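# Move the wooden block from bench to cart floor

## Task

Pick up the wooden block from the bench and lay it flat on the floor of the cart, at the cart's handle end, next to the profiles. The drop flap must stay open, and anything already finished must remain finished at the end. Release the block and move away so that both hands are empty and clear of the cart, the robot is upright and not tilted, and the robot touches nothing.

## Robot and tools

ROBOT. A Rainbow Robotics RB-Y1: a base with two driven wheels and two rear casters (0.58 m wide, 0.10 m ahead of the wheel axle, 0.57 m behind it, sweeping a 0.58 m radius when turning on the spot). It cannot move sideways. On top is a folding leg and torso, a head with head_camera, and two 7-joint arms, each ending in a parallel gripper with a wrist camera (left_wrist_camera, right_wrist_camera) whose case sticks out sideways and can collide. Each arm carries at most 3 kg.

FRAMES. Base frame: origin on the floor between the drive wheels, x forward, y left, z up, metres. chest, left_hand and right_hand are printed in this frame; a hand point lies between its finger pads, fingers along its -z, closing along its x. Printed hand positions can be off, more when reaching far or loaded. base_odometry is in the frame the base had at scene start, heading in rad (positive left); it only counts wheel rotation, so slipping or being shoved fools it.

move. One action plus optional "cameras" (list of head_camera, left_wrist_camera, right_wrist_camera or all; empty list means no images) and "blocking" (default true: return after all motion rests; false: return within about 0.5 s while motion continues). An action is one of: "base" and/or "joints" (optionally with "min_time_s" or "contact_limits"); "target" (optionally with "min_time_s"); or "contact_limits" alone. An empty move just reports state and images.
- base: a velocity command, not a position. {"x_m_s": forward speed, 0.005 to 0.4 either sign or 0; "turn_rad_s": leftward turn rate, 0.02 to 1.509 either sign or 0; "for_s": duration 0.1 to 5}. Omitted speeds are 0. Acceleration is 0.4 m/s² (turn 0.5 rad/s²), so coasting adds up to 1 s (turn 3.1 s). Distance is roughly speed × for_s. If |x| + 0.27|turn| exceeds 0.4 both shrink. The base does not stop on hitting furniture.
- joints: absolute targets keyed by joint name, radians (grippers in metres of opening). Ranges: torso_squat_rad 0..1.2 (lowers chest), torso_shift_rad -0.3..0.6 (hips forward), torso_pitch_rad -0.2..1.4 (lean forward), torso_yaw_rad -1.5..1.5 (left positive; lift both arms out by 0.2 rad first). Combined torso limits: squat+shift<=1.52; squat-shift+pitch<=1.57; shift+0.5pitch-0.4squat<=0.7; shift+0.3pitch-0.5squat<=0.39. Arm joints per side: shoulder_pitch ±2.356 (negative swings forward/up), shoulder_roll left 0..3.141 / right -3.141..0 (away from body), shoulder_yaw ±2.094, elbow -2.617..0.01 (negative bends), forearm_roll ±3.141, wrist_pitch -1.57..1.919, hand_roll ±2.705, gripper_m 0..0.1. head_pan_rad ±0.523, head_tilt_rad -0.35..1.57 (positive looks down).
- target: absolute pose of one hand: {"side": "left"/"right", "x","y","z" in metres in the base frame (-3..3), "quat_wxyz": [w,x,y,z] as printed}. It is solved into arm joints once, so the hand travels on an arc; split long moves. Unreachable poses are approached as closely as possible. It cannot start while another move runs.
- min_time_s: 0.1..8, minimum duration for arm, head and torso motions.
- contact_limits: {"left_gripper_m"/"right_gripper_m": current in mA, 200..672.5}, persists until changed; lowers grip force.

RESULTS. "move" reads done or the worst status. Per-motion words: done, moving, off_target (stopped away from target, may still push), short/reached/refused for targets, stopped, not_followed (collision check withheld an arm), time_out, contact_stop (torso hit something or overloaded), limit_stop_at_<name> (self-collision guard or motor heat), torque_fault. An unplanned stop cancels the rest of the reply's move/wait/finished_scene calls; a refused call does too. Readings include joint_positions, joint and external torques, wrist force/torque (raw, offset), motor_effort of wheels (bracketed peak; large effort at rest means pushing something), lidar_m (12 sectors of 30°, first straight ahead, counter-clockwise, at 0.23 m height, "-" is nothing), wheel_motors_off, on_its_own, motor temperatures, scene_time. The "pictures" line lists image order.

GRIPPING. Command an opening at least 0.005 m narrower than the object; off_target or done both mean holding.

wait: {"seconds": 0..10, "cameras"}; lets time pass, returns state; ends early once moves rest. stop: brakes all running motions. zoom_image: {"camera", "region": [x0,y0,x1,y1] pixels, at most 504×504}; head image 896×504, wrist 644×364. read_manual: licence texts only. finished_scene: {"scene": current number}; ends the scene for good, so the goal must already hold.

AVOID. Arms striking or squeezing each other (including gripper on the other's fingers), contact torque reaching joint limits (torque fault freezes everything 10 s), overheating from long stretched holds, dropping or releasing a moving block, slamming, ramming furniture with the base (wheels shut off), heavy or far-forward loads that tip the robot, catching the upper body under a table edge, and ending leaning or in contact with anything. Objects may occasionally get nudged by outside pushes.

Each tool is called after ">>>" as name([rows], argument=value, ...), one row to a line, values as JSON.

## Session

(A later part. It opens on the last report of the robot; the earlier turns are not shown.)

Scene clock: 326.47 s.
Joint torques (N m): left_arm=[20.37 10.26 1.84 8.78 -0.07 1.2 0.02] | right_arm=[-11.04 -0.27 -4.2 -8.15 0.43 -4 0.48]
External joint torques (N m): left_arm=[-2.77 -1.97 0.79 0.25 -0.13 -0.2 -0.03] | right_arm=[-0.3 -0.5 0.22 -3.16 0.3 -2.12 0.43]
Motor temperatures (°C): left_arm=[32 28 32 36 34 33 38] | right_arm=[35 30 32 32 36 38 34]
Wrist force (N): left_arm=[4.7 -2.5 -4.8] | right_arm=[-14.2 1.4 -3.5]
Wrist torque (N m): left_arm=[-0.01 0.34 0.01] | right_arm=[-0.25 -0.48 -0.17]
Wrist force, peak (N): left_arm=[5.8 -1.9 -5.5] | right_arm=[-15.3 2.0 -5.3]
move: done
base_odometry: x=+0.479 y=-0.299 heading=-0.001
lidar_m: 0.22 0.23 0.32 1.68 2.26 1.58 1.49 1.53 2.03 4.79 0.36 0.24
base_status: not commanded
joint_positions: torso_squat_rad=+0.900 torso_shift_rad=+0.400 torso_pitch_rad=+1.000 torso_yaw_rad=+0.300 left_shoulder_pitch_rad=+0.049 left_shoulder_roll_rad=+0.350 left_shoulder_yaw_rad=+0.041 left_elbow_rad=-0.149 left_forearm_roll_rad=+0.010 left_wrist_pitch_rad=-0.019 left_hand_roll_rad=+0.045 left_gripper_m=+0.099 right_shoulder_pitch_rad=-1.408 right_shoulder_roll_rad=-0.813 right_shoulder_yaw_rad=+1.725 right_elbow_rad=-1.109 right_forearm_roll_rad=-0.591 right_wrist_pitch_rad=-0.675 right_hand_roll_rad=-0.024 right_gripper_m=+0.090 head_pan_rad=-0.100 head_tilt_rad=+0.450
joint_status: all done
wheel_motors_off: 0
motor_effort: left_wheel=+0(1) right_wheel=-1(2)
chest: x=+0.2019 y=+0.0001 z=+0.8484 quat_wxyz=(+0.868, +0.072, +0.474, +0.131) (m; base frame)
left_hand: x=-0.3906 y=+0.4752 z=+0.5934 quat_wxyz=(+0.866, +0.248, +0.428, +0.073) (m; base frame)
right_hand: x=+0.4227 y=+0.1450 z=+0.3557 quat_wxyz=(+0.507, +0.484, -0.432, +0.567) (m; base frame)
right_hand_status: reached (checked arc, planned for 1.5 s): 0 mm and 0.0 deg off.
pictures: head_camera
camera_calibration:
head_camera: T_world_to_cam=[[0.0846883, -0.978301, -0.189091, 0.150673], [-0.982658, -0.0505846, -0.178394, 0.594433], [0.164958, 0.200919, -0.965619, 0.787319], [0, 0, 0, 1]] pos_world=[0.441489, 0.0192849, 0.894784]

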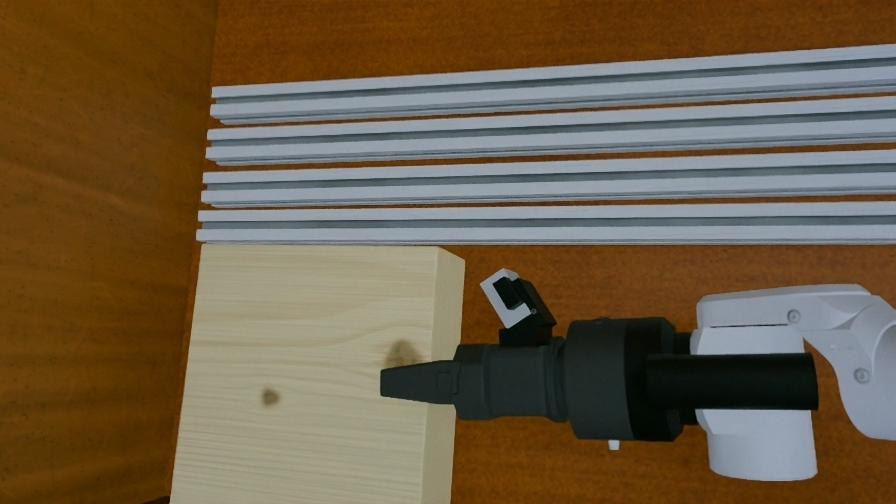

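>>> move(target={"side": "right", "x": 0.4242, "y": 0.13, "z": 0.3545, "quat_wxyz": [0.5063, 0.4845, -0.4325, 0.5673]}, min_time_s=1.5, cameras=["head_camera"])

>>> move(target={"side": "right", "x": 0.4257, "y": 0.117, "z": 0.3535, "quat_wxyz": [0.5063, 0.4845, -0.4325, 0.5673]}, min_time_s=1.5, cameras=["head_camera","right_wrist_camera"])

Scene clock: 329.83 s.
Joint torques (N m): left_arm=[20.69 10.05 1.83 8.86 0.02 1.3 -0.02] | right_arm=[-10.75 -0.88 -4 -8.35 0.38 -4.03 0.21]
External joint torques (N m): left_arm=[-2.46 -2.18 0.78 0.33 -0.03 -0.09 -0.07] | right_arm=[-0.29 -0.43 0.35 -3.47 0.26 -2.15 0.16]
Motor temperatures (°C): left_arm=[32 28 32 36 34 33 38] | right_arm=[35 30 32 32 36 38 34]
Wrist force (N): left_arm=[4.8 -2.1 -4.6] | right_arm=[-14.7 1.2 -3.5]
Wrist torque (N m): left_arm=[-0.04 0.34 0.02] | right_arm=[-0.19 -0.36 -0.15]
Wrist force, peak (N): left_arm=[6.2 -2.3 -5.0] | right_arm=[-15.2 2.2 -4.8]
move: done
base_odometry: x=+0.479 y=-0.299 heading=-0.001
lidar_m: 0.23 0.24 0.32 1.67 2.25 1.59 1.49 1.55 2.02 4.80 0.37 0.25
base_status: not commanded
joint_positions: torso_squat_rad=+0.900 torso_shift_rad=+0.400 torso_pitch_rad=+1.000 torso_yaw_rad=+0.300 left_shoulder_pitch_rad=+0.049 left_shoulder_roll_rad=+0.350 left_shoulder_yaw_rad=+0.041 left_elbow_rad=-0.149 left_forearm_roll_rad=+0.010 left_wrist_pitch_rad=-0.019 left_hand_roll_rad=+0.045 left_gripper_m=+0.099 right_shoulder_pitch_rad=-1.402 right_shoulder_roll_rad=-0.848 right_shoulder_yaw_rad=+1.731 right_elbow_rad=-1.123 right_forearm_roll_rad=-0.586 right_wrist_pitch_rad=-0.699 right_hand_roll_rad=-0.024 right_gripper_m=+0.090 head_pan_rad=-0.100 head_tilt_rad=+0.450
joint_status: all done
wheel_motors_off: 0
motor_effort: left_wheel=+0(1) right_wheel=+0(2)
chest: x=+0.2019 y=+0.0001 z=+0.8484 quat_wxyz=(+0.868, +0.072, +0.474, +0.131) (m; base frame)
left_hand: x=-0.3906 y=+0.4752 z=+0.5934 quat_wxyz=(+0.866, +0.248, +0.428, +0.073) (m; base frame)
right_hand: x=+0.4243 y=+0.1304 z=+0.3540 quat_wxyz=(+0.507, +0.484, -0.432, +0.567) (m; base frame)
right_hand_status: reached (checked arc, planned for 1.5 s): 1 mm and 0.1 deg off.
pictures: head_camera
camera_calibration:
head_camera: T_world_to_cam=[[0.0846883, -0.978301, -0.189091, 0.150673], [-0.982658, -0.0505846, -0.178394, 0.594433], [0.164958, 0.200919, -0.965619, 0.787319], [0, 0, 0, 1]] pos_world=[0.441489, 0.0192849, 0.894784]

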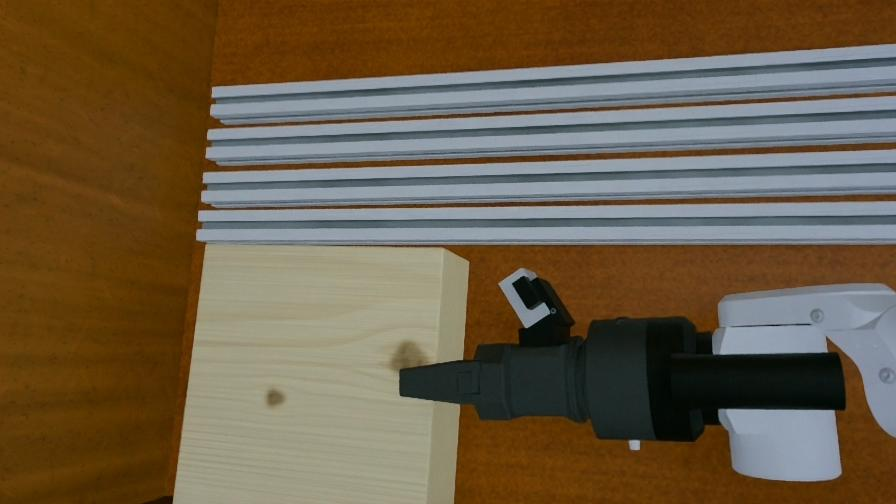

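Scene clock: 331.67 s.
Joint torques (N m): left_arm=[20.69 10.17 2.05 8.75 -0.07 1.21 0.09] | right_arm=[-10.36 -1.24 -3.8 -8.17 0.49 -4.18 0.08]
External joint torques (N m): left_arm=[-2.46 -2.06 0.99 0.22 -0.12 -0.19 0.04] | right_arm=[-0.13 -0.18 0.49 -3.39 0.36 -2.3 0.03]
Motor temperatures (°C): left_arm=[32 28 32 36 34 33 38] | right_arm=[35 30 32 32 36 38 34]
Wrist force (N): left_arm=[5.2 -2.1 -4.2] | right_arm=[-14.7 1.6 -4.8]
Wrist torque (N m): left_arm=[0.00 0.42 -0.02] | right_arm=[-0.27 -0.25 -0.14]
Wrist force, peak (N): left_arm=[5.4 -2.8 -5.5] | right_arm=[-15.3 0.9 -4.0]
move: done
base_odometry: x=+0.479 y=-0.299 heading=-0.001
lidar_m: 0.23 0.24 0.33 1.67 2.26 1.57 1.49 1.54 2.04 4.81 0.36 0.25
base_status: not commanded
joint_positions: torso_squat_rad=+0.900 torso_shift_rad=+0.400 torso_pitch_rad=+1.000 torso_yaw_rad=+0.300 left_shoulder_pitch_rad=+0.049 left_shoulder_roll_rad=+0.350 left_shoulder_yaw_rad=+0.041 left_elbow_rad=-0.149 left_forearm_roll_rad=+0.010 left_wrist_pitch_rad=-0.019 left_hand_roll_rad=+0.045 left_gripper_m=+0.099 right_shoulder_pitch_rad=-1.397 right_shoulder_roll_rad=-0.880 right_shoulder_yaw_rad=+1.737 right_elbow_rad=-1.137 right_forearm_roll_rad=-0.580 right_wrist_pitch_rad=-0.719 right_hand_roll_rad=-0.024 right_gripper_m=+0.090 head_pan_rad=-0.100 head_tilt_rad=+0.450
joint_status: all done
wheel_motors_off: 0
motor_effort: left_wheel=+0(1) right_wheel=+0(2)
chest: x=+0.2019 y=+0.0001 z=+0.8484 quat_wxyz=(+0.868, +0.072, +0.474, +0.131) (m; base frame)
left_hand: x=-0.3906 y=+0.4752 z=+0.5934 quat_wxyz=(+0.866, +0.248, +0.428, +0.073) (m; base frame)
right_hand: x=+0.4258 y=+0.1173 z=+0.3531 quat_wxyz=(+0.507, +0.484, -0.432, +0.567) (m; base frame)
right_hand_status: reached (checked arc, planned for 1.5 s): 1 mm and 0.1 deg off.
pictures: head_camera, right_wrist_camera
camera_calibration:
head_camera: T_world_to_cam=[[0.0846883, -0.978301, -0.189091, 0.150673], [-0.982658, -0.0505846, -0.178394, 0.594433], [0.164958, 0.200919, -0.965619, 0.787319], [0, 0, 0, 1]] pos_world=[0.441489, 0.0192849, 0.894784]
right_wrist_camera: T_world_to_cam=[[0.0438378, -0.127149, -0.990914, 0.344854], [-0.798661, -0.600335, 0.0416994, 0.422855], [-0.600183, 0.789577, -0.127866, 0.280275], [0, 0, 0, 1]] pos_world=[0.490816, 0.0764038, 0.359926]

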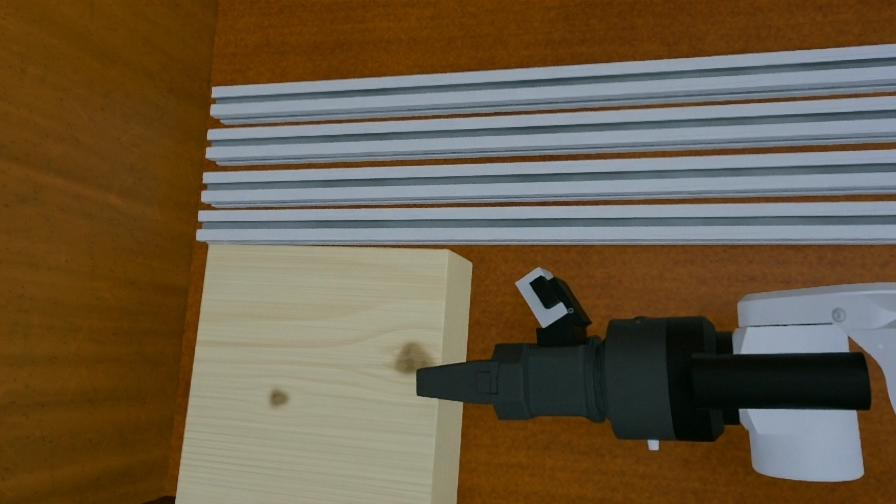

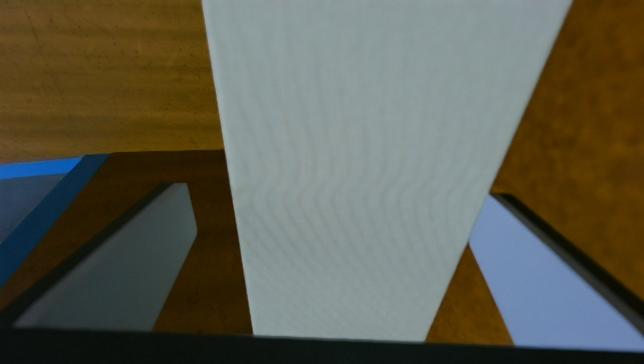

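>>> move(target={"side": "right", "x": 0.4268, "y": 0.106, "z": 0.3525, "quat_wxyz": [0.5063, 0.4845, -0.4325, 0.5673]}, min_time_s=1.5, cameras=["head_camera","right_wrist_camera"])

>>> move(target={"side": "right", "x": 0.4278, "y": 0.094, "z": 0.3525, "quat_wxyz": [0.5063, 0.4845, -0.4325, 0.5673]}, min_time_s=1.5, cameras=["head_camera","right_wrist_camera"])

Scene clock: 334.60 s.
Joint torques (N m): left_arm=[20.38 10.39 1.9 8.86 0 1.32 0.02] | right_arm=[-9.79 -2.02 -3.96 -7.97 0.43 -4.1 -0.35]
External joint torques (N m): left_arm=[-2.76 -1.84 0.85 0.33 -0.05 -0.07 -0.03] | right_arm=[0.23 -0.46 0.27 -3.3 0.31 -2.22 -0.4]
Motor temperatures (°C): left_arm=[32 28 32 36 34 33 38] | right_arm=[35 30 32 32 36 38 34]
Wrist force (N): left_arm=[5.1 -2.0 -4.9] | right_arm=[-14.7 0.9 -3.9]
Wrist torque (N m): left_arm=[-0.04 0.42 0.02] | right_arm=[-0.20 -0.34 -0.13]
Wrist force, peak (N): left_arm=[5.8 -2.4 -5.3] | right_arm=[-14.8 2.2 -5.2]
move: done
base_odometry: x=+0.479 y=-0.299 heading=-0.001
lidar_m: 0.23 0.24 0.33 1.69 2.27 1.58 1.49 1.55 2.03 4.80 0.36 0.24
base_status: not commanded
joint_positions: torso_squat_rad=+0.900 torso_shift_rad=+0.400 torso_pitch_rad=+1.000 torso_yaw_rad=+0.300 left_shoulder_pitch_rad=+0.049 left_shoulder_roll_rad=+0.350 left_shoulder_yaw_rad=+0.041 left_elbow_rad=-0.149 left_forearm_roll_rad=+0.010 left_wrist_pitch_rad=-0.019 left_hand_roll_rad=+0.045 left_gripper_m=+0.099 right_shoulder_pitch_rad=-1.392 right_shoulder_roll_rad=-0.905 right_shoulder_yaw_rad=+1.741 right_elbow_rad=-1.145 right_forearm_roll_rad=-0.576 right_wrist_pitch_rad=-0.738 right_hand_roll_rad=-0.024 right_gripper_m=+0.090 head_pan_rad=-0.100 head_tilt_rad=+0.450
joint_status: all done
wheel_motors_off: 0
motor_effort: left_wheel=+1(1) right_wheel=+0(2)
chest: x=+0.2019 y=+0.0001 z=+0.8484 quat_wxyz=(+0.868, +0.072, +0.474, +0.131) (m; base frame)
left_hand: x=-0.3906 y=+0.4752 z=+0.5934 quat_wxyz=(+0.866, +0.248, +0.428, +0.073) (m; base frame)
right_hand: x=+0.4269 y=+0.1062 z=+0.3521 quat_wxyz=(+0.507, +0.484, -0.432, +0.567) (m; base frame)
right_hand_status: reached (checked arc, planned for 1.5 s): 0 mm and 0.1 deg off.
pictures: head_camera, right_wrist_camera
camera_calibration:
head_camera: T_world_to_cam=[[0.0846883, -0.978301, -0.189091, 0.150673], [-0.982658, -0.0505846, -0.178394, 0.594433], [0.164958, 0.200919, -0.965619, 0.787319], [0, 0, 0, 1]] pos_world=[0.441489, 0.0192849, 0.894784]
right_wrist_camera: T_world_to_cam=[[0.0439203, -0.127088, -0.990919, 0.34246], [-0.798657, -0.600347, 0.0415977, 0.417143], [-0.600182, 0.789577, -0.127867, 0.289585], [0, 0, 0, 1]] pos_world=[0.491917, 0.065304, 0.359026]

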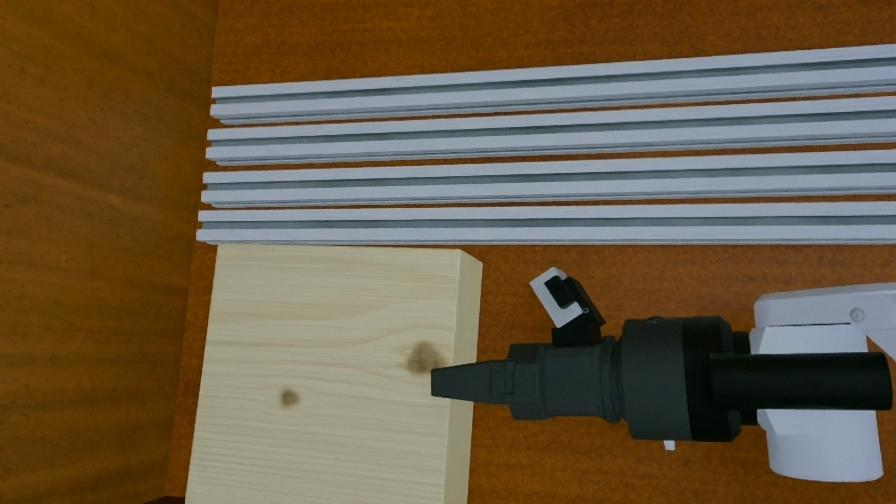

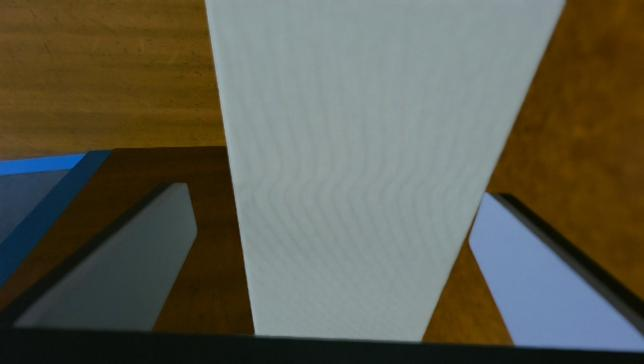

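Scene clock: 336.43 s.
Joint torques (N m): left_arm=[20.49 10.03 2.08 8.73 0.01 1.25 0.03] | right_arm=[-9.87 -2.69 -4.07 -7.89 0.34 -4.09 0.31]
External joint torques (N m): left_arm=[-2.66 -2.2 1.03 0.21 -0.04 -0.15 -0.02] | right_arm=[-0.09 -0.57 0.1 -3.3 0.22 -2.2 0.26]
Motor temperatures (°C): left_arm=[32 28 32 36 34 33 38] | right_arm=[35 30 32 32 36 38 34]
Wrist force (N): left_arm=[5.2 -2.2 -4.4] | right_arm=[-14.5 0.5 -3.9]
Wrist torque (N m): left_arm=[-0.02 0.46 0.04] | right_arm=[-0.14 -0.27 -0.15]
Wrist force, peak (N): left_arm=[6.2 -2.0 -5.2] | right_arm=[-15.3 0.9 -4.5]
move: done
base_odometry: x=+0.479 y=-0.299 heading=-0.001
lidar_m: 0.23 0.23 0.33 1.67 2.26 1.57 1.48 1.55 2.03 4.81 0.36 0.25
base_status: not commanded
joint_positions: torso_squat_rad=+0.900 torso_shift_rad=+0.400 torso_pitch_rad=+1.000 torso_yaw_rad=+0.300 left_shoulder_pitch_rad=+0.049 left_shoulder_roll_rad=+0.350 left_shoulder_yaw_rad=+0.041 left_elbow_rad=-0.149 left_forearm_roll_rad=+0.010 left_wrist_pitch_rad=-0.019 left_hand_roll_rad=+0.045 left_gripper_m=+0.099 right_shoulder_pitch_rad=-1.387 right_shoulder_roll_rad=-0.935 right_shoulder_yaw_rad=+1.746 right_elbow_rad=-1.160 right_forearm_roll_rad=-0.571 right_wrist_pitch_rad=-0.756 right_hand_roll_rad=-0.023 right_gripper_m=+0.090 head_pan_rad=-0.100 head_tilt_rad=+0.450
joint_status: all done
wheel_motors_off: 0
motor_effort: left_wheel=+0(1) right_wheel=+0(2)
chest: x=+0.2019 y=+0.0001 z=+0.8484 quat_wxyz=(+0.868, +0.072, +0.474, +0.131) (m; base frame)
left_hand: x=-0.3906 y=+0.4752 z=+0.5934 quat_wxyz=(+0.866, +0.248, +0.428, +0.073) (m; base frame)
right_hand: x=+0.4279 y=+0.0943 z=+0.3521 quat_wxyz=(+0.507, +0.484, -0.432, +0.567) (m; base frame)
right_hand_status: reached (checked arc, planned for 1.5 s): 1 mm and 0.0 deg off.
pictures: head_camera, right_wrist_camera
camera_calibration:
head_camera: T_world_to_cam=[[0.0846883, -0.978301, -0.189091, 0.150673], [-0.982658, -0.0505846, -0.178394, 0.594433], [0.164958, 0.200919, -0.965619, 0.787319], [0, 0, 0, 1]] pos_world=[0.441489, 0.0192849, 0.894784]
right_wrist_camera: T_world_to_cam=[[0.0438028, -0.126931, -0.990944, 0.340963], [-0.798652, -0.600354, 0.0415968, 0.410796], [-0.600197, 0.789597, -0.12767, 0.299516], [0, 0, 0, 1]] pos_world=[0.492916, 0.0534046, 0.359027]

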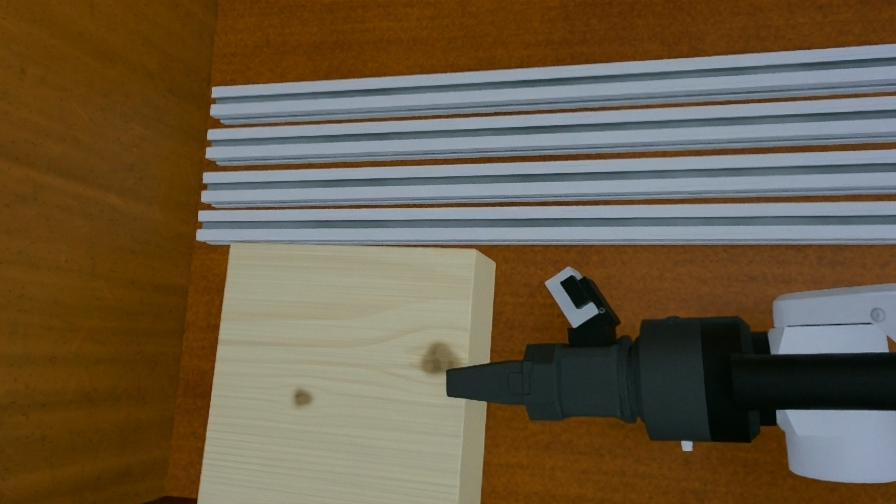

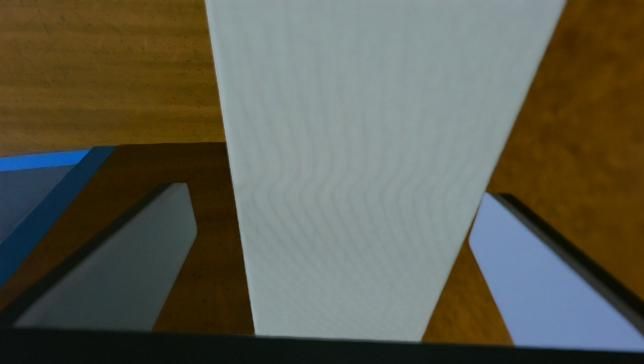

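>>> move(target={"side": "right", "x": 0.426, "y": 0.11, "z": 0.362, "quat_wxyz": [0.5616, 0.4009, -0.3578, 0.6293]}, min_time_s=2.5, cameras=["head_camera","right_wrist_camera"])

Scene clock: 345.00 s.
Joint torques (N m): left_arm=[20.54 10.13 1.81 8.7 0 1.2 0.03] | right_arm=[-12.44 -2.94 -7.17 -7.87 -0.17 -1.59 0.3]
External joint torques (N m): left_arm=[-2.6 -2.1 0.76 0.17 -0.05 -0.19 -0.02] | right_arm=[-2.24 -0.83 -1.76 -1.46 -0.4 0.15 0.25]
Motor temperatures (°C): left_arm=[32 28 32 36 34 33 38] | right_arm=[35 30 32 32 36 38 34]
Wrist force (N): left_arm=[5.1 -2.2 -5.1] | right_arm=[-5.7 1.4 -1.5]
Wrist torque (N m): left_arm=[-0.01 0.37 0.05] | right_arm=[-0.25 -0.24 -0.08]
Wrist force, peak (N): left_arm=[6.0 -2.9 -4.9] | right_arm=[-15.7 -4.9 -3.0]
move: done
base_odometry: x=+0.479 y=-0.299 heading=-0.001
lidar_m: 0.22 0.24 0.33 1.69 2.26 1.58 1.48 1.55 2.04 4.80 0.36 0.25
base_status: not commanded
joint_positions: torso_squat_rad=+0.900 torso_shift_rad=+0.400 torso_pitch_rad=+1.000 torso_yaw_rad=+0.300 left_shoulder_pitch_rad=+0.049 left_shoulder_roll_rad=+0.350 left_shoulder_yaw_rad=+0.041 left_elbow_rad=-0.149 left_forearm_roll_rad=+0.010 left_wrist_pitch_rad=-0.019 left_hand_roll_rad=+0.045 left_gripper_m=+0.099 right_shoulder_pitch_rad=-1.426 right_shoulder_roll_rad=-1.057 right_shoulder_yaw_rad=+1.636 right_elbow_rad=-1.566 right_forearm_roll_rad=-0.663 right_wrist_pitch_rad=-0.172 right_hand_roll_rad=+0.091 right_gripper_m=+0.090 head_pan_rad=-0.100 head_tilt_rad=+0.450
joint_status: all done
wheel_motors_off: 0
motor_effort: left_wheel=+1(2) right_wheel=-1(3)
chest: x=+0.2019 y=+0.0001 z=+0.8484 quat_wxyz=(+0.868, +0.072, +0.474, +0.131) (m; base frame)
left_hand: x=-0.3907 y=+0.4752 z=+0.5934 quat_wxyz=(+0.866, +0.248, +0.428, +0.073) (m; base frame)
right_hand: x=+0.4256 y=+0.1092 z=+0.3618 quat_wxyz=(+0.559, +0.405, -0.355, +0.630) (m; base frame)
right_hand_status: reached (checked arc, planned for 2.5 s): 1 mm and 0.6 deg off.
pictures: head_camera, right_wrist_camera
camera_calibration:
head_camera: T_world_to_cam=[[0.0847055, -0.978302, -0.189079, 0.150655], [-0.98264, -0.0505833, -0.178493, 0.594513], [0.165056, 0.200916, -0.965603, 0.787261], [0, 0, 0, 1]] pos_world=[0.441489, 0.0192849, 0.894784]
right_wrist_camera: T_world_to_cam=[[0.0720056, -0.390037, -0.91798, 0.342886], [-0.795505, -0.577642, 0.183033, 0.362537], [-0.601654, 0.717078, -0.35187, 0.377272], [0, 0, 0, 1]] pos_world=[0.490698, 0.0726212, 0.381157]

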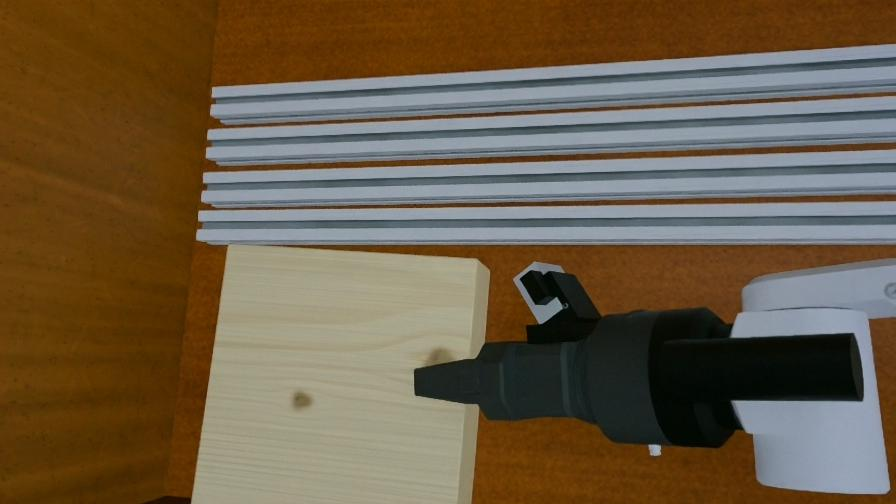

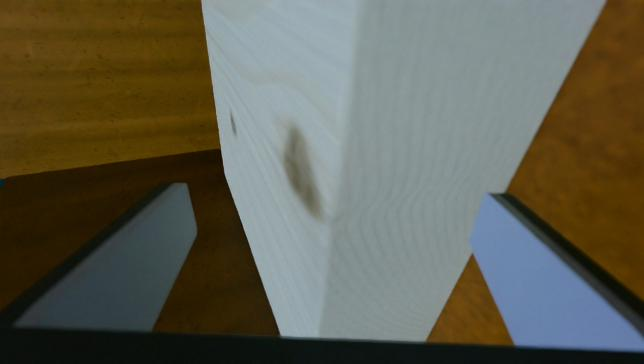

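>>> move(target={"side": "right", "x": 0.429, "y": 0.085, "z": 0.364, "quat_wxyz": [0.5616, 0.4009, -0.3578, 0.6293]}, min_time_s=2, cameras=["head_camera"])

>>> move(target={"side": "right", "x": 0.433, "y": 0.045, "z": 0.37, "quat_wxyz": [0.5616, 0.4009, -0.3578, 0.6293]}, min_time_s=2, cameras=["head_camera","right_wrist_camera"])

Scene clock: 349.10 s.
Joint torques (N m): left_arm=[20.43 9.97 1.67 8.89 0 1.12 -0.05] | right_arm=[-8.21 -4.31 -7.17 -7.78 0.46 -2.05 0.42]
External joint torques (N m): left_arm=[-2.71 -2.26 0.62 0.36 -0.06 -0.27 -0.1] | right_arm=[1.38 -1.02 -1.91 -1.45 0.22 -0.32 0.37]
Motor temperatures (°C): left_arm=[32 28 32 36 34 33 38] | right_arm=[35 30 32 32 36 38 34]
Wrist force (N): left_arm=[5.0 -2.0 -4.4] | right_arm=[-5.7 1.1 -1.0]
Wrist torque (N m): left_arm=[-0.10 0.44 0.02] | right_arm=[-0.16 -0.26 -0.11]
Wrist force, peak (N): left_arm=[6.3 -2.1 -4.9] | right_arm=[-6.4 1.3 -1.3]
move: done
base_odometry: x=+0.479 y=-0.299 heading=-0.001
lidar_m: 0.24 0.24 0.33 1.68 2.28 1.58 1.49 1.54 2.04 4.81 0.35 0.25
base_status: not commanded
joint_positions: torso_squat_rad=+0.900 torso_shift_rad=+0.400 torso_pitch_rad=+1.000 torso_yaw_rad=+0.300 left_shoulder_pitch_rad=+0.049 left_shoulder_roll_rad=+0.350 left_shoulder_yaw_rad=+0.041 left_elbow_rad=-0.149 left_forearm_roll_rad=+0.010 left_wrist_pitch_rad=-0.019 left_hand_roll_rad=+0.045 left_gripper_m=+0.099 right_shoulder_pitch_rad=-1.409 right_shoulder_roll_rad=-1.131 right_shoulder_yaw_rad=+1.634 right_elbow_rad=-1.613 right_forearm_roll_rad=-0.659 right_wrist_pitch_rad=-0.197 right_hand_roll_rad=+0.104 right_gripper_m=+0.090 head_pan_rad=-0.100 head_tilt_rad=+0.450
joint_status: all done
wheel_motors_off: 0
motor_effort: left_wheel=+0(2) right_wheel=+0(3)
chest: x=+0.2019 y=+0.0001 z=+0.8484 quat_wxyz=(+0.868, +0.072, +0.474, +0.131) (m; base frame)
left_hand: x=-0.3907 y=+0.4752 z=+0.5934 quat_wxyz=(+0.866, +0.248, +0.428, +0.073) (m; base frame)
right_hand: x=+0.4289 y=+0.0851 z=+0.3640 quat_wxyz=(+0.561, +0.401, -0.358, +0.629) (m; base frame)
right_hand_status: reached (checked arc, planned for 2.0 s): 0 mm and 0.0 deg off.
pictures: head_camera
camera_calibration:
head_camera: T_world_to_cam=[[0.0847055, -0.978302, -0.189079, 0.150655], [-0.98264, -0.0505833, -0.178493, 0.594513], [0.165056, 0.200916, -0.965603, 0.787261], [0, 0, 0, 1]] pos_world=[0.441489, 0.0192849, 0.894784]

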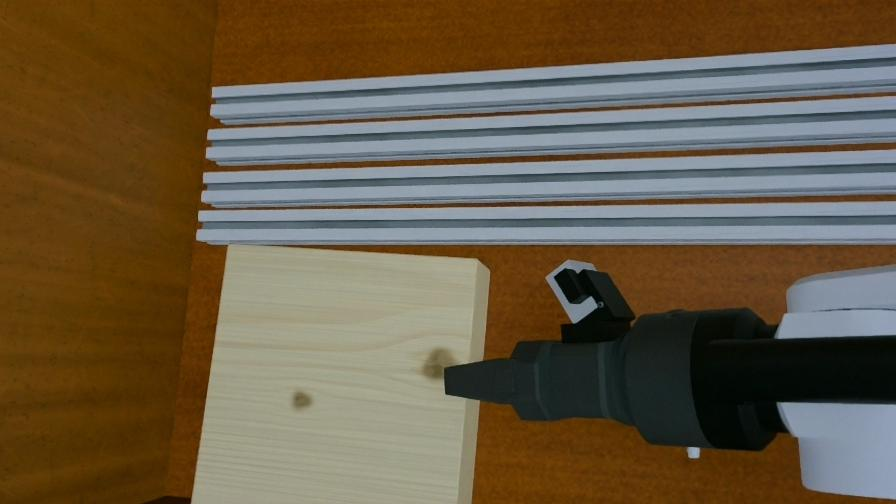

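Scene clock: 351.43 s.
Joint torques (N m): left_arm=[20.71 10.13 1.97 8.76 -0.14 1.18 0] | right_arm=[-11.32 -6.63 -3.32 -7.3 0.42 -1.99 -0.35]
External joint torques (N m): left_arm=[-2.43 -2.1 0.92 0.23 -0.19 -0.22 -0.04] | right_arm=[-2.51 -1.54 1.71 -1.32 0.19 -0.25 -0.4]
Motor temperatures (°C): left_arm=[32 28 32 36 34 33 38] | right_arm=[35 30 32 32 36 38 34]
Wrist force (N): left_arm=[5.1 -2.2 -5.0] | right_arm=[-5.9 1.7 -1.3]
Wrist torque (N m): left_arm=[-0.04 0.44 0.02] | right_arm=[-0.26 -0.30 -0.08]
Wrist force, peak (N): left_arm=[6.1 -2.5 -4.7] | right_arm=[-6.5 1.5 -1.5]
move: done
base_odometry: x=+0.479 y=-0.299 heading=-0.001
lidar_m: 0.23 0.24 0.34 1.69 2.25 1.56 1.49 1.54 2.04 4.79 0.36 0.24
base_status: not commanded
joint_positions: torso_squat_rad=+0.900 torso_shift_rad=+0.400 torso_pitch_rad=+1.000 torso_yaw_rad=+0.300 left_shoulder_pitch_rad=+0.049 left_shoulder_roll_rad=+0.350 left_shoulder_yaw_rad=+0.041 left_elbow_rad=-0.149 left_forearm_roll_rad=+0.010 left_wrist_pitch_rad=-0.019 left_hand_roll_rad=+0.045 left_gripper_m=+0.099 right_shoulder_pitch_rad=-1.419 right_shoulder_roll_rad=-1.251 right_shoulder_yaw_rad=+1.680 right_elbow_rad=-1.675 right_forearm_roll_rad=-0.632 right_wrist_pitch_rad=-0.267 right_hand_roll_rad=+0.082 right_gripper_m=+0.090 head_pan_rad=-0.100 head_tilt_rad=+0.450
joint_status: all done
wheel_motors_off: 0
motor_effort: left_wheel=+1(1) right_wheel=+1(2)
chest: x=+0.2019 y=+0.0001 z=+0.8484 quat_wxyz=(+0.868, +0.072, +0.474, +0.131) (m; base frame)
left_hand: x=-0.3907 y=+0.4752 z=+0.5934 quat_wxyz=(+0.866, +0.248, +0.428, +0.073) (m; base frame)
right_hand: x=+0.4329 y=+0.0452 z=+0.3699 quat_wxyz=(+0.562, +0.401, -0.358, +0.629) (m; base frame)
right_hand_status: reached (checked arc, planned for 2.0 s): 0 mm and 0.0 deg off.
pictures: head_camera, right_wrist_camera
camera_calibration:
head_camera: T_world_to_cam=[[0.0847055, -0.978302, -0.189079, 0.150655], [-0.98264, -0.0505833, -0.178493, 0.594513], [0.165056, 0.200916, -0.965603, 0.787261], [0, 0, 0, 1]] pos_world=[0.441489, 0.0192849, 0.894784]
right_wrist_camera: T_world_to_cam=[[0.0735681, -0.39263, -0.916749, 0.323763], [-0.802088, -0.569569, 0.179572, 0.333587], [-0.592658, 0.722103, -0.356826, 0.428077], [0, 0, 0, 1]] pos_world=[0.49745, 0.00800446, 0.389656]

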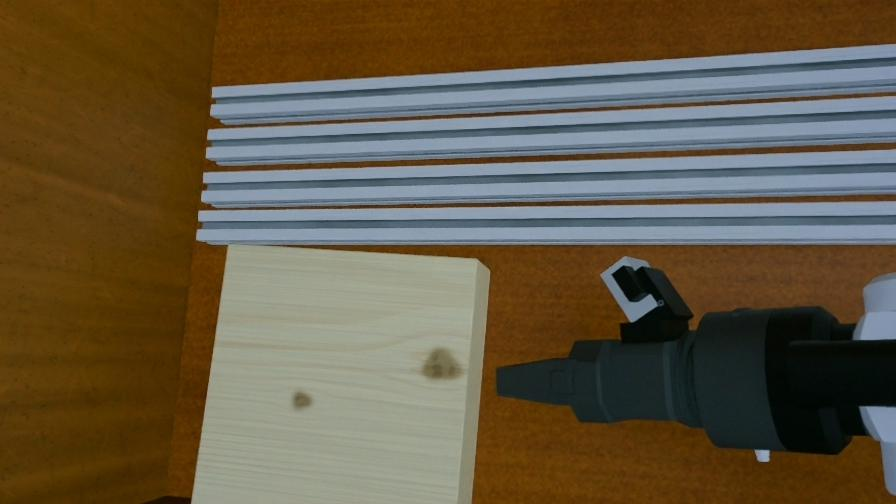

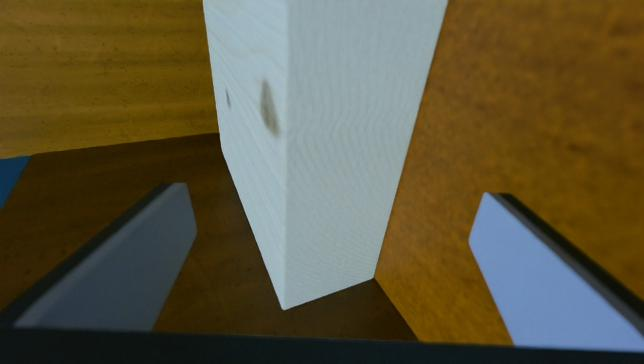

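>>> move(target={"side": "right", "x": 0.42, "y": 0.0, "z": 0.5, "quat_wxyz": [0.5616, 0.4009, -0.3578, 0.6293]}, min_time_s=2.5, cameras=[])

>>> move(target={"side": "right", "x": 0.42, "y": 0.0, "z": 0.66, "quat_wxyz": [0.5616, 0.4009, -0.3578, 0.6293]}, min_time_s=2.5, cameras=["head_camera"])

>>> move(joints={"torso_squat_rad": 0.8, "torso_shift_rad": 0.2, "torso_pitch_rad": 0.5, "torso_yaw_rad": 0.0}, min_time_s=3, cameras=["head_camera"])

Scene clock: 356.83 s.
Joint torques (N m): left_arm=[20.52 10.35 1.97 8.82 -0.05 1.23 0.03] | right_arm=[-8.52 -9.01 -6.81 -8.31 -0.16 -1.6 0.21]
External joint torques (N m): left_arm=[-2.62 -1.89 0.92 0.29 -0.1 -0.16 -0.02] | right_arm=[-2.2 -1.02 -1.63 -1.4 -0.39 0.13 0.17]
Motor temperatures (°C): left_arm=[32 28 32 36 34 33 38] | right_arm=[35 30 32 32 36 37 34]
Wrist force (N): left_arm=[5.1 -2.1 -4.9] | right_arm=[-6.3 1.2 -0.7]
Wrist torque (N m): left_arm=[-0.05 0.42 0.02] | right_arm=[-0.19 -0.29 -0.10]
Wrist force, peak (N): left_arm=[6.4 -1.8 -5.7] | right_arm=[-6.5 1.6 -0.9]
move: done
base_odometry: x=+0.479 y=-0.299 heading=-0.001
lidar_m: 0.22 0.23 0.33 1.67 2.26 1.57 1.49 1.54 2.03 4.80 0.36 0.25
base_status: not commanded
joint_positions: torso_squat_rad=+0.900 torso_shift_rad=+0.400 torso_pitch_rad=+1.000 torso_yaw_rad=+0.300 left_shoulder_pitch_rad=+0.049 left_shoulder_roll_rad=+0.350 left_shoulder_yaw_rad=+0.041 left_elbow_rad=-0.149 left_forearm_roll_rad=+0.010 left_wrist_pitch_rad=-0.019 left_hand_roll_rad=+0.045 left_gripper_m=+0.099 right_shoulder_pitch_rad=-1.422 right_shoulder_roll_rad=-1.684 right_shoulder_yaw_rad=+1.562 right_elbow_rad=-2.283 right_forearm_roll_rad=-0.714 right_wrist_pitch_rad=-0.057 right_hand_roll_rad=+0.137 right_gripper_m=+0.090 head_pan_rad=-0.100 head_tilt_rad=+0.450
joint_status: all done
wheel_motors_off: 0
motor_effort: left_wheel=+0(2) right_wheel=+1(2)
chest: x=+0.2019 y=+0.0001 z=+0.8484 quat_wxyz=(+0.868, +0.072, +0.474, +0.131) (m; base frame)
left_hand: x=-0.3907 y=+0.4752 z=+0.5934 quat_wxyz=(+0.866, +0.248, +0.428, +0.073) (m; base frame)
right_hand: x=+0.4197 y=-0.0002 z=+0.4997 quat_wxyz=(+0.560, +0.404, -0.355, +0.630) (m; base frame)
right_hand_status: reached (checked arc, planned for 2.5 s): 0 mm and 0.5 deg off.
pictures: none
No camera images: "cameras" was empty.

Scene clock: 359.67 s.
Joint torques (N m): left_arm=[20.21 9.92 1.83 8.8 -0.02 1.15 0.1] | right_arm=[-4.68 -10.4 -7.51 -5.05 -0.72 0.24 0]
External joint torques (N m): left_arm=[-2.93 -2.31 0.78 0.28 -0.07 -0.25 0.06] | right_arm=[1.22 -0.62 -1.38 -0.75 -0.21 -0.03 -0.05]
Motor temperatures (°C): left_arm=[32 28 32 36 34 33 38] | right_arm=[35 30 32 32 36 37 34]
Wrist force (N): left_arm=[5.0 -1.8 -4.5] | right_arm=[-6.0 1.3 -0.3]
Wrist torque (N m): left_arm=[-0.04 0.41 0.03] | right_arm=[-0.23 -0.26 -0.05]
Wrist force, peak (N): left_arm=[6.4 -3.1 -4.5] | right_arm=[-6.8 1.3 -0.2]
move: short
base_odometry: x=+0.479 y=-0.299 heading=-0.001
lidar_m: 0.22 0.23 0.32 1.67 2.26 1.57 1.49 1.54 2.03 4.80 0.35 0.25
base_status: not commanded
joint_positions: torso_squat_rad=+0.900 torso_shift_rad=+0.400 torso_pitch_rad=+1.000 torso_yaw_rad=+0.300 left_shoulder_pitch_rad=+0.049 left_shoulder_roll_rad=+0.350 left_shoulder_yaw_rad=+0.041 left_elbow_rad=-0.149 left_forearm_roll_rad=+0.010 left_wrist_pitch_rad=-0.019 left_hand_roll_rad=+0.045 left_gripper_m=+0.099 right_shoulder_pitch_rad=-1.092 right_shoulder_roll_rad=-1.998 right_shoulder_yaw_rad=+0.723 right_elbow_rad=-2.617 right_forearm_roll_rad=+0.733 right_wrist_pitch_rad=-0.273 right_hand_roll_rad=-1.781 right_gripper_m=+0.090 head_pan_rad=-0.100 head_tilt_rad=+0.450
joint_status: all done
wheel_motors_off: 0
motor_effort: left_wheel=+0(1) right_wheel=+0(2)
chest: x=+0.2019 y=+0.0001 z=+0.8484 quat_wxyz=(+0.868, +0.072, +0.474, +0.131) (m; base frame)
left_hand: x=-0.3907 y=+0.4752 z=+0.5934 quat_wxyz=(+0.866, +0.248, +0.428, +0.073) (m; base frame)
right_hand: x=+0.4206 y=+0.0001 z=+0.6597 quat_wxyz=(+0.517, +0.465, -0.334, +0.637) (m; base frame)
right_hand_status: short (checked arc, as near as the solve gets, planned for 2.5 s): 1 mm and 9.4 deg off. The place is met; only the turn is off.
pictures: head_camera
camera_calibration:
head_camera: T_world_to_cam=[[0.0847055, -0.978302, -0.189079, 0.150655], [-0.98264, -0.0505833, -0.178493, 0.594513], [0.165056, 0.200916, -0.965603, 0.787261], [0, 0, 0, 1]] pos_world=[0.441489, 0.0192849, 0.894784]

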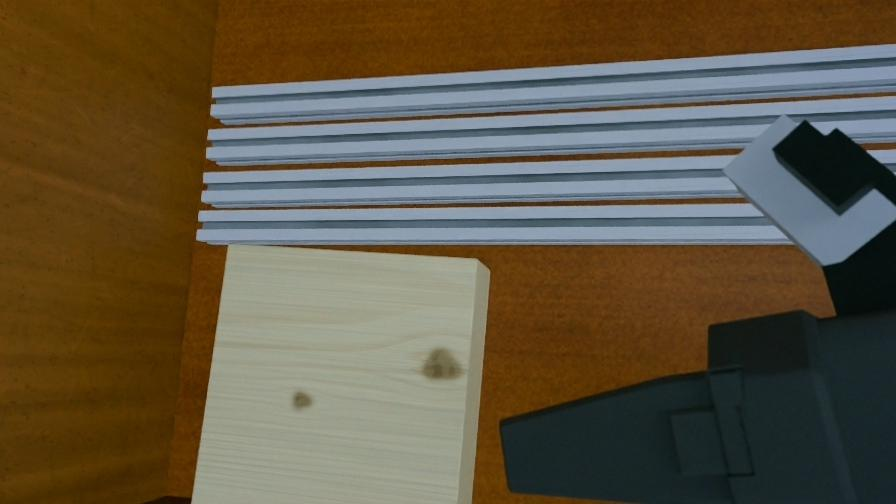

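Scene clock: 362.97 s.
Joint torques (N m): left_arm=[11.81 7.12 1.6 5.13 -0.04 0.4 0.01] | right_arm=[-5 -10.38 -8.14 0.68 -0.54 1.03 -0.07]
External joint torques (N m): left_arm=[-1.65 -1.79 0.86 0.03 -0.08 -0.23 -0.02] | right_arm=[1.35 -1.04 -1.43 -0.27 -0.09 0.01 -0.1]
Motor temperatures (°C): left_arm=[32 28 32 36 34 33 38] | right_arm=[34 30 32 32 36 37 34]
Wrist force (N): left_arm=[3.2 -0.6 -6.5] | right_arm=[-4.9 4.0 -1.5]
Wrist torque (N m): left_arm=[-0.16 0.31 0.05] | right_arm=[-0.38 -0.21 -0.12]
Wrist force, peak (N): left_arm=[4.8 -2.1 -6.5] | right_arm=[-5.0 4.6 -1.8]
move: done
base_odometry: x=+0.479 y=-0.299 heading=-0.001
lidar_m: 0.23 0.23 0.32 1.68 2.26 1.57 1.49 1.54 2.03 4.79 0.36 0.26
base_status: not commanded
joint_positions: torso_squat_rad=+0.800 torso_shift_rad=+0.200 torso_pitch_rad=+0.500 torso_yaw_rad=+0.000 left_shoulder_pitch_rad=+0.049 left_shoulder_roll_rad=+0.350 left_shoulder_yaw_rad=+0.041 left_elbow_rad=-0.149 left_forearm_roll_rad=+0.010 left_wrist_pitch_rad=-0.019 left_hand_roll_rad=+0.045 left_gripper_m=+0.099 right_shoulder_pitch_rad=-1.092 right_shoulder_roll_rad=-1.998 right_shoulder_yaw_rad=+0.723 right_elbow_rad=-2.617 right_forearm_roll_rad=+0.733 right_wrist_pitch_rad=-0.273 right_hand_roll_rad=-1.781 right_gripper_m=+0.090 head_pan_rad=-0.100 head_tilt_rad=+0.450
joint_status: all done
wheel_motors_off: 0
motor_effort: left_wheel=+1(2) right_wheel=-2(3)
chest: x=+0.0172 y=+0.0001 z=+1.0300 quat_wxyz=(+0.969, +0.000, +0.247, +0.000) (m; base frame)
left_hand: x=-0.2530 y=+0.4850 z=+0.4524 quat_wxyz=(+0.968, +0.178, +0.178, -0.008) (m; base frame)
right_hand: x=+0.2888 y=-0.0817 z=+0.9753 quat_wxyz=(+0.530, +0.200, -0.433, +0.701) (m; base frame)
pictures: head_camera
camera_calibration:
head_camera: T_world_to_cam=[[-0.0966442, -0.995163, 0.0176111, -0.00915791], [-0.774832, 0.0641174, -0.628907, 0.905769], [0.624736, -0.0744259, -0.777281, 0.791265], [0, 0, 0, 1]] pos_world=[0.206602, -0.00829855, 1.18484]

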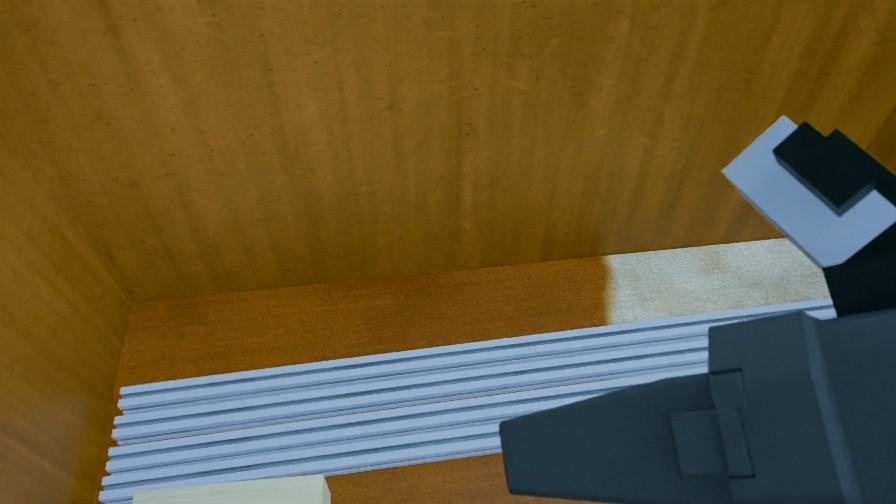

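Now back away and finish.

>>> move(base={"x_m_s": -0.2, "for_s": 2.5}, joints={"head_tilt_rad": 0.5}, cameras=["head_camera"])

>>> finished_scene(scene=1)

Scene clock: 367.13 s.
Joint torques (N m): left_arm=[11.52 7.31 1.57 5.12 0.06 0.38 -0.08] | right_arm=[-5.78 -10.03 -8.28 1.23 -0.56 1.14 -0.11]
External joint torques (N m): left_arm=[-1.95 -1.61 0.83 0.02 0.02 -0.25 -0.1] | right_arm=[0.57 -0.68 -1.57 0.28 -0.11 0.11 -0.14]
Motor temperatures (°C): left_arm=[32 28 32 36 34 33 38] | right_arm=[34 30 32 31 36 37 34]
Wrist force (N): left_arm=[3.2 -1.0 -7.1] | right_arm=[-5.0 4.2 -1.7]
Wrist torque (N m): left_arm=[-0.11 0.31 0.07] | right_arm=[-0.40 -0.20 -0.08]
Wrist force, peak (N): left_arm=[3.2 -0.8 -7.5] | right_arm=[-4.8 5.1 -2.3]
move: done
base_odometry: x=-0.021 y=-0.298 heading=-0.002
lidar_m: 0.73 0.75 1.29 5.01 1.51 1.05 0.99 1.03 1.35 3.21 1.11 0.77
base_status: done (sent for 2.5 of 2.5 s)
joint_positions: torso_squat_rad=+0.800 torso_shift_rad=+0.200 torso_pitch_rad=+0.500 torso_yaw_rad=+0.000 left_shoulder_pitch_rad=+0.049 left_shoulder_roll_rad=+0.350 left_shoulder_yaw_rad=+0.041 left_elbow_rad=-0.149 left_forearm_roll_rad=+0.010 left_wrist_pitch_rad=-0.019 left_hand_roll_rad=+0.045 left_gripper_m=+0.099 right_shoulder_pitch_rad=-1.092 right_shoulder_roll_rad=-1.998 right_shoulder_yaw_rad=+0.723 right_elbow_rad=-2.617 right_forearm_roll_rad=+0.733 right_wrist_pitch_rad=-0.273 right_hand_roll_rad=-1.781 right_gripper_m=+0.090 head_pan_rad=-0.100 head_tilt_rad=+0.500
joint_status: all done
wheel_motors_off: 0
motor_effort: left_wheel=-21(33) right_wheel=+19(41)
chest: x=+0.0172 y=+0.0001 z=+1.0300 quat_wxyz=(+0.969, +0.000, +0.247, +0.000) (m; base frame)
left_hand: x=-0.2531 y=+0.4851 z=+0.4524 quat_wxyz=(+0.968, +0.178, +0.178, -0.008) (m; base frame)
right_hand: x=+0.2888 y=-0.0817 z=+0.9752 quat_wxyz=(+0.530, +0.200, -0.433, +0.701) (m; base frame)
pictures: head_camera
camera_calibration:
head_camera: T_world_to_cam=[[-0.0981116, -0.995011, 0.0181014, -0.00951641], [-0.80496, 0.0686505, -0.589344, 0.862502], [0.585161, -0.0723924, -0.807679, 0.832822], [0, 0, 0, 1]] pos_world=[0.206011, -0.00839014, 1.18114]

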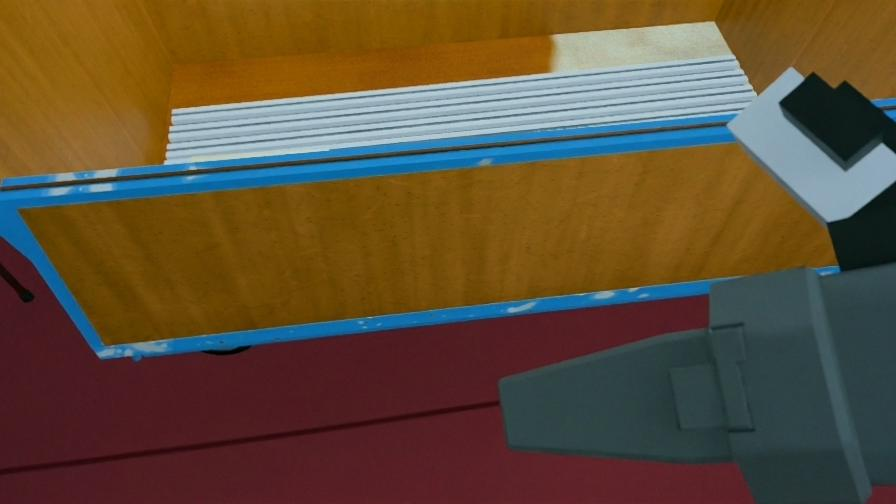

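The scene is finished: the task was done.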